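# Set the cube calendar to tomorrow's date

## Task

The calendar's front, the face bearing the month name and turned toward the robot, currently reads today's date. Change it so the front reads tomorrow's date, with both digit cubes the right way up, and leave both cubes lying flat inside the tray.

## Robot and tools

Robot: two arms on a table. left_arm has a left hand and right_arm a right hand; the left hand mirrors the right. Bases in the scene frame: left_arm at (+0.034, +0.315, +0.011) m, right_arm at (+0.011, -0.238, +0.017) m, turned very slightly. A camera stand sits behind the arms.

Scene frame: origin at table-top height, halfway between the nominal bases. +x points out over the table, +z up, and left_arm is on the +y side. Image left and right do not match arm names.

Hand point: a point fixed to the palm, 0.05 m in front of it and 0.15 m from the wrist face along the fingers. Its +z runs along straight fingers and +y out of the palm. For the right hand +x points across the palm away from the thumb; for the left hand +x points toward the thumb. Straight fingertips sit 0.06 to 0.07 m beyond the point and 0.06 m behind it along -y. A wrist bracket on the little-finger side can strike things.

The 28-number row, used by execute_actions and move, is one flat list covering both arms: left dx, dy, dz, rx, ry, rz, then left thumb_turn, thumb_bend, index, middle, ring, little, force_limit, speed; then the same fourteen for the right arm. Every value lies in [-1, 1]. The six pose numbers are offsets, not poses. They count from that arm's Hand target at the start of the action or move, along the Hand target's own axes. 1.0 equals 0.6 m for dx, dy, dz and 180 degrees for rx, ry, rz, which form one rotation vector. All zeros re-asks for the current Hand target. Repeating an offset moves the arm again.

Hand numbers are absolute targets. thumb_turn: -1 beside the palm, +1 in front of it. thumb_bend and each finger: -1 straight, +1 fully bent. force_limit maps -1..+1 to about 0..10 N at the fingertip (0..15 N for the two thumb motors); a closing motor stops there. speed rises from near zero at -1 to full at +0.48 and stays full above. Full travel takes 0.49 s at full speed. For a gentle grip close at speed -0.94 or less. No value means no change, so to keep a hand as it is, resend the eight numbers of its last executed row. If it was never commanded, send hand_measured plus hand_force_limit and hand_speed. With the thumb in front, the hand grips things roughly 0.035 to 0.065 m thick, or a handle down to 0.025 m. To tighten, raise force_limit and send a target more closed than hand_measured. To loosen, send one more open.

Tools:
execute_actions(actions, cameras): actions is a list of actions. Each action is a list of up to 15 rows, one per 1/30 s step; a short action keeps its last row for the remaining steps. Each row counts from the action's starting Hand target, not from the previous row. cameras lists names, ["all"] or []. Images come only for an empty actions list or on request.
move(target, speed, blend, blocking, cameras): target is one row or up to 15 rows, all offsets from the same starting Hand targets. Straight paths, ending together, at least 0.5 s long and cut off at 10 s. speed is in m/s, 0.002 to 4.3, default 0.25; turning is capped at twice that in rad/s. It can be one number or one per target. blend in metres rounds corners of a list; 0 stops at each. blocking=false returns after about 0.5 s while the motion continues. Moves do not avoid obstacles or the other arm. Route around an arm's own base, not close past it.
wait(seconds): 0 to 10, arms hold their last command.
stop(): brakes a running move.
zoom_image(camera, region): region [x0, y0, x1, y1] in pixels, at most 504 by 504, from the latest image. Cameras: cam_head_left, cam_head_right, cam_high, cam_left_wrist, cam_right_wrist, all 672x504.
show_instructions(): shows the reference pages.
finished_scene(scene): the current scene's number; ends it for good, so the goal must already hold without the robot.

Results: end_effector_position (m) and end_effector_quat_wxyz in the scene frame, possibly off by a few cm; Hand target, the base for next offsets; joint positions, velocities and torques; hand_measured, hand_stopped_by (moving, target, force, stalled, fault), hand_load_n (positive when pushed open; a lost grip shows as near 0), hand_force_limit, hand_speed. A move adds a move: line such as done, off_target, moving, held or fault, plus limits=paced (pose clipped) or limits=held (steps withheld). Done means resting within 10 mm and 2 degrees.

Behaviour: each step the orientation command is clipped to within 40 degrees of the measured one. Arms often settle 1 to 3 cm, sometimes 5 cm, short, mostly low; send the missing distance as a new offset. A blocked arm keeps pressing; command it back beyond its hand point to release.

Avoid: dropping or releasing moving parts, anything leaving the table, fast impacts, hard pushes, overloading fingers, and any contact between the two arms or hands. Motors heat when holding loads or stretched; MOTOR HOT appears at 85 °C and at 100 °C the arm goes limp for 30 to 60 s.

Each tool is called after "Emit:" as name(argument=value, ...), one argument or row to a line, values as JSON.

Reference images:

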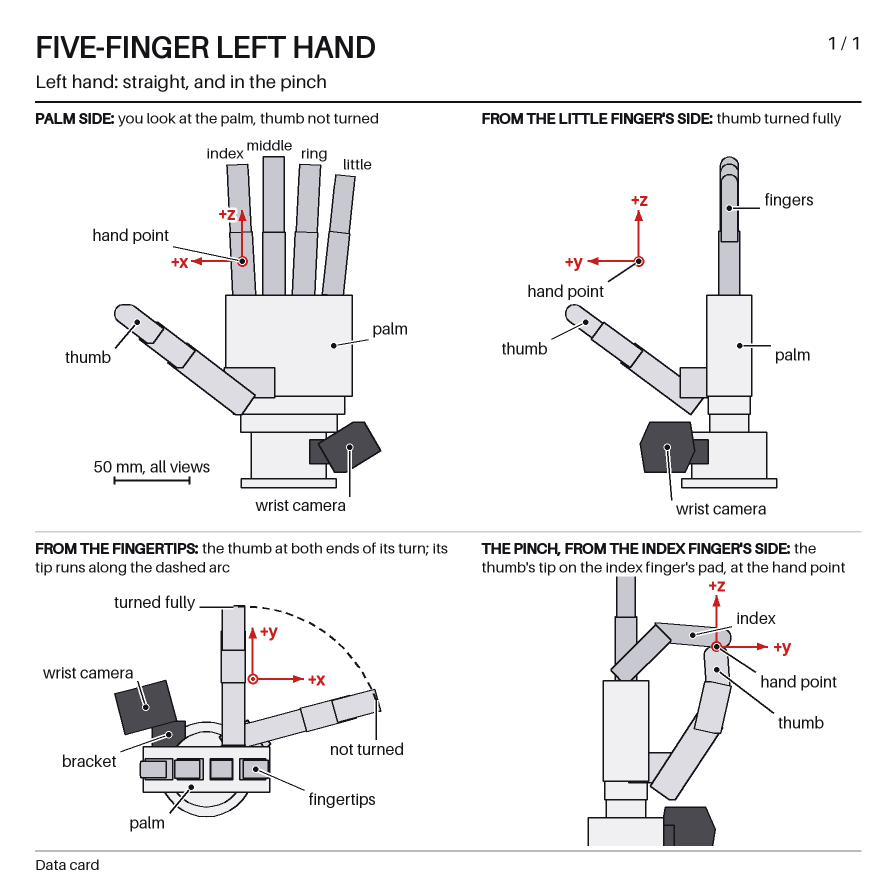

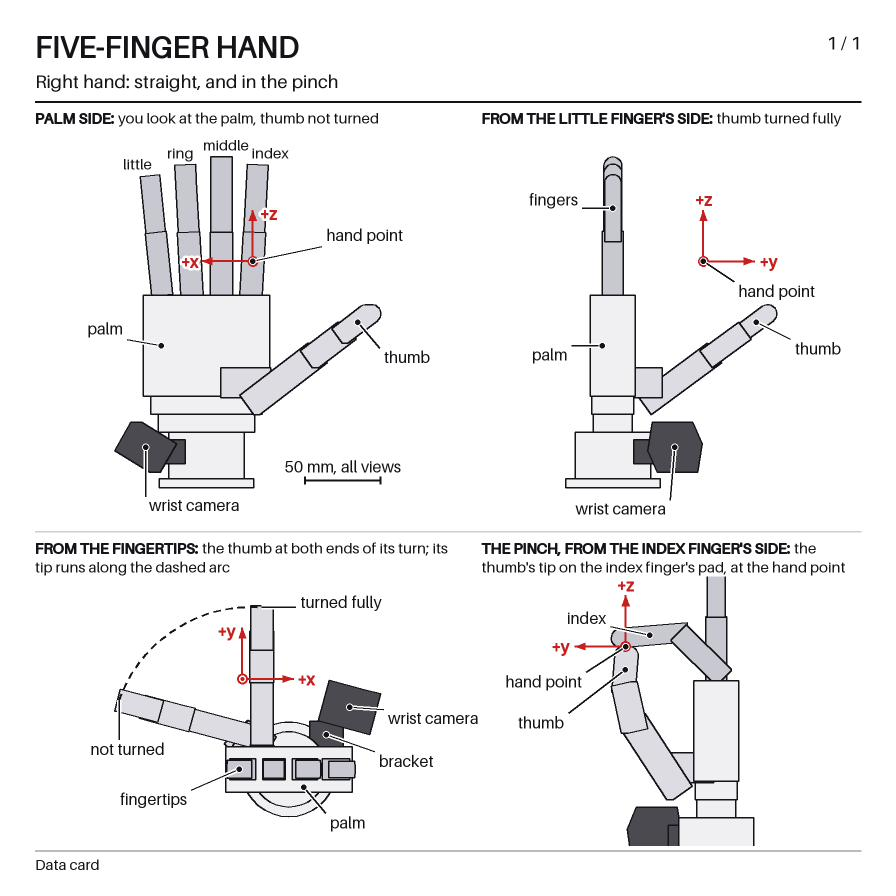

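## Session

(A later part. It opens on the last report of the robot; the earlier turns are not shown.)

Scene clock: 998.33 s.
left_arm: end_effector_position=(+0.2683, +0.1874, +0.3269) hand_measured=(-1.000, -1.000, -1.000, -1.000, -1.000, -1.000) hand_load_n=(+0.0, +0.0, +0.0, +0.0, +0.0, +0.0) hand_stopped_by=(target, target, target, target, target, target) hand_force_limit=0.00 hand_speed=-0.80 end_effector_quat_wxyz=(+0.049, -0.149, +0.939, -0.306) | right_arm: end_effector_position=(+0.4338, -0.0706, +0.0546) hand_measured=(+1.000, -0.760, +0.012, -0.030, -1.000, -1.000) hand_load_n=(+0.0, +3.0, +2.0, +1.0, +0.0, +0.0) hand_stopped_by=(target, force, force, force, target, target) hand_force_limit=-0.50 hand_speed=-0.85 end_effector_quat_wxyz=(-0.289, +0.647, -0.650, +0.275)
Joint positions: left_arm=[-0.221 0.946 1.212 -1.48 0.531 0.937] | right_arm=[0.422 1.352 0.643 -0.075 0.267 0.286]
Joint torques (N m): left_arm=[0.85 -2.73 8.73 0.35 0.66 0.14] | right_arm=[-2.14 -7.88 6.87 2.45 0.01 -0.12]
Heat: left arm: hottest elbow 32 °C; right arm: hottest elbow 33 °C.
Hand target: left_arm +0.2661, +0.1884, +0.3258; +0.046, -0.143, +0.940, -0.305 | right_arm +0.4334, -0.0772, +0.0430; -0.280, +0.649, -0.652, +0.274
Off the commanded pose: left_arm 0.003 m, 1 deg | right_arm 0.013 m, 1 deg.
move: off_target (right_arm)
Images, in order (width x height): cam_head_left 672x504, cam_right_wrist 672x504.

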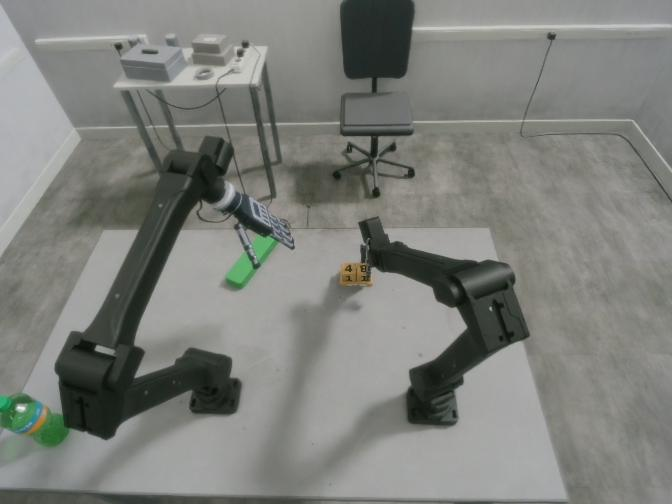

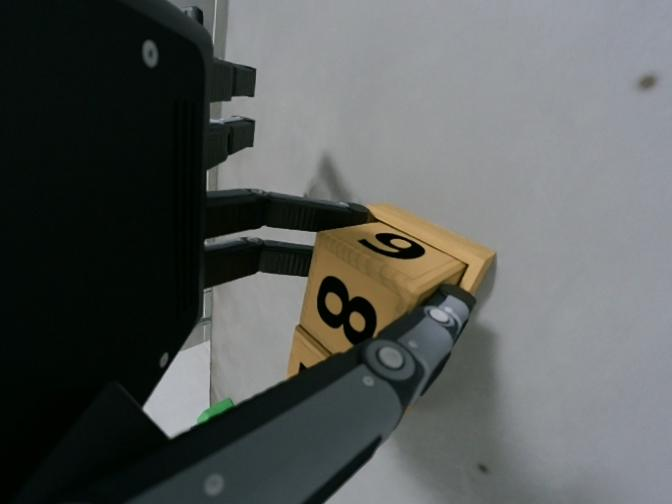

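Emit:
move(
  target=[0,0,0,0,0,0,-1,-1,-1,-1,-1,-1,0,-0.8,0,-0.0141,-0.0141,0,0,0,1,-0.6,0.15,0.15,-1,-1,-0.5,-0.85],
  speed=0.05,
)

Emit:
execute_actions(
  actions=[
    [[0,0,0,0,0,0,-1,-1,-1,-1,-1,-1,0,-0.8,0,0,0,0,0,0,1,-1,-0.5,-0.5,-1,-1,-0.5,-0.7]],
  ],
)

Emit:
wait(
  seconds=1.5,
  cameras=["cam_head_left","cam_right_wrist"],
)

Scene clock: 1004.00 s.
left_arm: end_effector_position=(+0.2683, +0.1874, +0.3269) hand_measured=(-1.000, -1.000, -1.000, -1.000, -1.000, -1.000) hand_load_n=(-0.5, +0.0, +0.5, +0.0, +0.0, +0.0) hand_stopped_by=(target, target, target, target, target, target) hand_force_limit=0.00 hand_speed=-0.80 end_effector_quat_wxyz=(+0.049, -0.149, +0.939, -0.306) | right_arm: end_effector_position=(+0.4324, -0.0713, +0.0540) hand_measured=(+1.000, -0.760, +0.012, -0.030, -1.000, -1.000) hand_load_n=(+0.5, +3.5, +2.0, +1.5, +0.0, +0.0) hand_stopped_by=(target, force, force, force, target, target) hand_force_limit=-0.50 hand_speed=-0.85 end_effector_quat_wxyz=(-0.287, +0.648, -0.650, +0.274)
Joint positions: left_arm=[-0.221 0.946 1.212 -1.48 0.531 0.937] | right_arm=[0.422 1.351 0.643 -0.083 0.267 0.285]
Joint torques (N m): left_arm=[0.79 -2.61 8.73 0.34 0.66 0.13] | right_arm=[-2.14 -9.82 8.01 0.98 0.01 -0.12]
Heat: left arm: hottest elbow 32 °C; right arm: hottest elbow 33 °C.
Hand target: left_arm +0.2661, +0.1884, +0.3258; +0.046, -0.143, +0.940, -0.305 | right_arm +0.4331, -0.0773, +0.0550; -0.280, +0.649, -0.652, +0.274
Off the commanded pose: left_arm 0.003 m, 1 deg | right_arm 0.006 m, 1 deg.
move: done

Scene clock: 1004.90 s.
left_arm: end_effector_position=(+0.2683, +0.1874, +0.3269) hand_measured=(-1.000, -1.000, -1.000, -1.000, -1.000, -1.000) hand_load_n=(+0.0, +0.0, +0.0, -0.5, +0.0, +0.0) hand_stopped_by=(target, target, target, target, target, target) hand_force_limit=0.00 hand_speed=-0.80 end_effector_quat_wxyz=(+0.049, -0.149, +0.939, -0.306) | right_arm: end_effector_position=(+0.4306, -0.0721, +0.0534) hand_measured=(+1.000, -1.000, -0.500, -0.500, -1.000, -1.000) hand_load_n=(+0.0, +0.0, +0.0, +0.0, -0.5, +0.0) hand_stopped_by=(target, target, target, target, target, target) hand_force_limit=-0.50 hand_speed=-0.70 end_effector_quat_wxyz=(-0.284, +0.649, -0.651, +0.272)
Joint positions: left_arm=[-0.221 0.946 1.212 -1.48 0.531 0.937] | right_arm=[0.421 1.349 0.643 -0.092 0.266 0.285]
Joint torques (N m): left_arm=[0.73 -2.73 8.73 0.39 0.65 0.14] | right_arm=[-2.14 -9.7 8.02 1.35 0.02 -0.11]
Heat: left arm: hottest elbow 32 °C; right arm: hottest elbow 32 °C.
Hand target: left_arm +0.2661, +0.1884, +0.3258; +0.046, -0.143, +0.940, -0.305 | right_arm +0.4331, -0.0773, +0.0550; -0.280, +0.649, -0.652, +0.274
Off the commanded pose: left_arm 0.003 m, 1 deg | right_arm 0.006 m, 0 deg.
Step readings (end_effector_position of left_arm | right_arm):
0: (+0.2683, +0.1874, +0.3269) | (+0.4324, -0.0713, +0.0540)
1: (+0.2683, +0.1874, +0.3269) | (+0.4324, -0.0713, +0.0540)
2: (+0.2683, +0.1874, +0.3269) | (+0.4324, -0.0713, +0.0540)
4: (+0.2683, +0.1874, +0.3269) | (+0.4318, -0.0716, +0.0535)
8: (+0.2683, +0.1874, +0.3269) | (+0.4309, -0.0720, +0.0535)
15: (+0.2683, +0.1874, +0.3269) | (+0.4306, -0.0721, +0.0534)

Scene clock: 1006.40 s.
left_arm: end_effector_position=(+0.2683, +0.1874, +0.3269) hand_measured=(-1.000, -1.000, -1.000, -1.000, -1.000, -1.000) hand_load_n=(+0.0, +0.0, +0.0, +0.0, +0.0, +0.0) hand_stopped_by=(target, target, target, target, target, target) hand_force_limit=0.00 hand_speed=-0.80 end_effector_quat_wxyz=(+0.049, -0.149, +0.939, -0.306) | right_arm: end_effector_position=(+0.4306, -0.0721, +0.0534) hand_measured=(+1.000, -1.000, -0.500, -0.500, -1.000, -1.000) hand_load_n=(+0.0, +0.0, +0.0, +0.0, +0.0, +0.0) hand_stopped_by=(target, target, target, target, target, target) hand_force_limit=-0.50 hand_speed=-0.70 end_effector_quat_wxyz=(-0.284, +0.649, -0.651, +0.272)
Joint positions: left_arm=[-0.221 0.946 1.212 -1.48 0.531 0.937] | right_arm=[0.421 1.349 0.643 -0.092 0.266 0.285]
Joint torques (N m): left_arm=[0.85 -2.67 8.69 0.35 0.67 0.15] | right_arm=[-2.14 -9.64 8.01 1.36 0.02 -0.11]
Heat: left arm: hottest elbow 32 °C; right arm: hottest elbow 32 °C.
Hand target: left_arm +0.2661, +0.1884, +0.3258; +0.046, -0.143, +0.940, -0.305 | right_arm +0.4331, -0.0773, +0.0550; -0.280, +0.649, -0.652, +0.274
Off the commanded pose: left_arm 0.003 m, 1 deg | right_arm 0.006 m, 0 deg.
wait: 1.50 s; at rest by 0.17 s
Images, in order (width x height): cam_head_left 672x504, cam_right_wrist 672x504.

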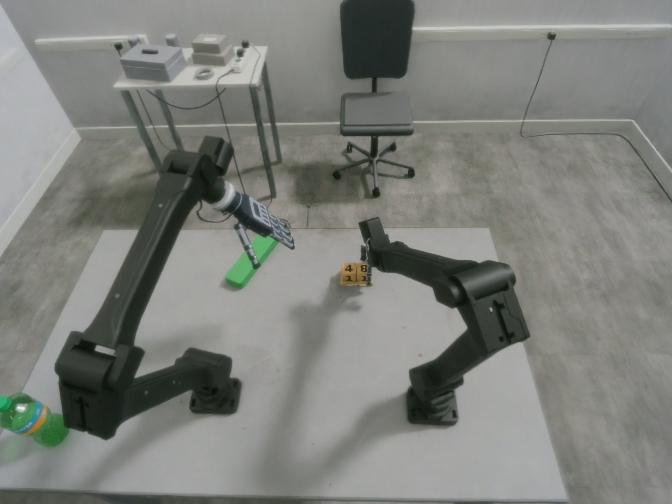

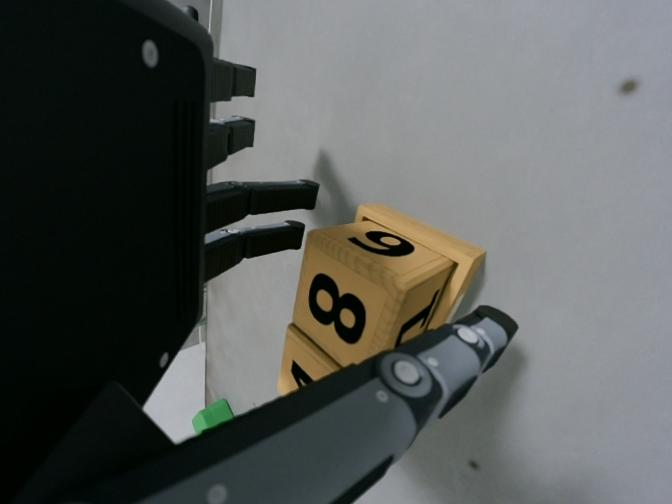

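Emit:
move(
  target=[
    [0,0,0,0,0,0,-1,-1,-1,-1,-1,-1,0,-0.8,0,-0.1249,-0.1108,0,0,0,1,-1,-0.5,-0.5,-1,-1,-0.5,-0.7],
    [0,0,0,0,0,0,-1,-1,-1,-1,-1,-1,0,-0.8,0.1333,-0.0707,-0.2593,0,0,0,1,-1,-0.5,-0.5,-1,-1,-0.5,-0.7],
  ],
  speed=0.12,
  blend=[0.02,0],
  cameras=["cam_head_left","cam_high"],
)

Emit:
zoom_image(
  camera="cam_head_left",
  region=[330, 240, 390, 300],
)

Emit:
zoom_image(
  camera="cam_high",
  region=[240, 260, 320, 340],
)

Scene clock: 1017.97 s.
left_arm: end_effector_position=(+0.2683, +0.1874, +0.3269) hand_measured=(-1.000, -1.000, -1.000, -1.000, -1.000, -1.000) hand_load_n=(+0.0, +0.0, +0.0, +0.0, +0.0, +0.0) hand_stopped_by=(target, target, target, target, target, target) hand_force_limit=0.00 hand_speed=-0.80 end_effector_quat_wxyz=(+0.049, -0.149, +0.939, -0.306) | right_arm: end_effector_position=(+0.3544, -0.1542, +0.1991) hand_measured=(+1.000, -1.000, -0.500, -0.500, -1.000, -1.000) hand_load_n=(+0.0, +0.0, +0.0, +0.0, +0.0, +0.0) hand_stopped_by=(target, target, target, target, target, target) hand_force_limit=-0.50 hand_speed=-0.70 end_effector_quat_wxyz=(-0.289, +0.645, -0.650, +0.277)
Joint positions: left_arm=[-0.221 0.946 1.212 -1.48 0.531 0.937] | right_arm=[0.235 0.822 0.703 -0.636 0.137 0.153]
Joint torques (N m): left_arm=[0.97 -2.84 8.7 0.35 0.65 0.14] | right_arm=[-1.85 -4.01 8.92 1.43 -0.09 -0.11]
Heat: left arm: hottest elbow 32 °C; right arm: hottest elbow 32 °C.
Hand target: left_arm +0.2661, +0.1884, +0.3258; +0.046, -0.143, +0.940, -0.305 | right_arm +0.3502, -0.1584, +0.1926; -0.280, +0.649, -0.652, +0.274
Off the commanded pose: left_arm 0.003 m, 1 deg | right_arm 0.009 m, 1 deg.
move: done
Images, in order (width x height): cam_head_left 672x504, cam_high 672x504.

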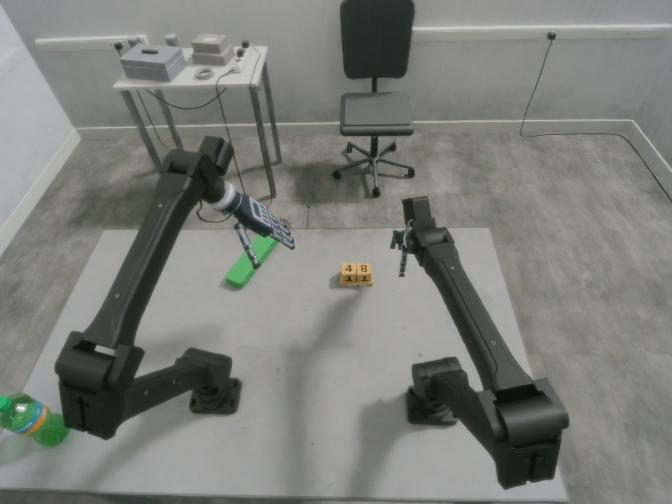

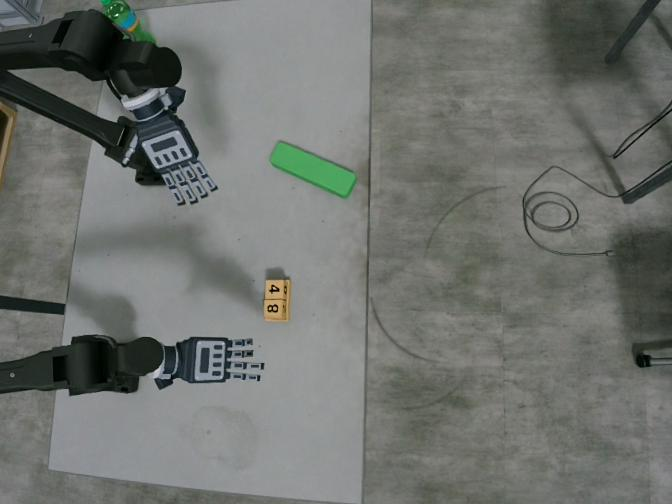

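Scaled by 8.400.

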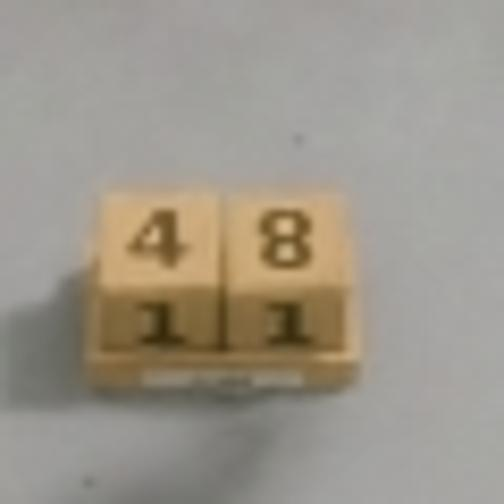

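Scaled by 6.300.

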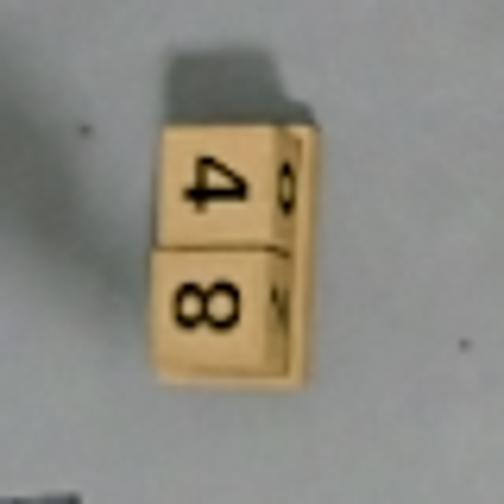

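Emit:
finished_scene(
  scene=1,
)

The scene is finished: the task was done.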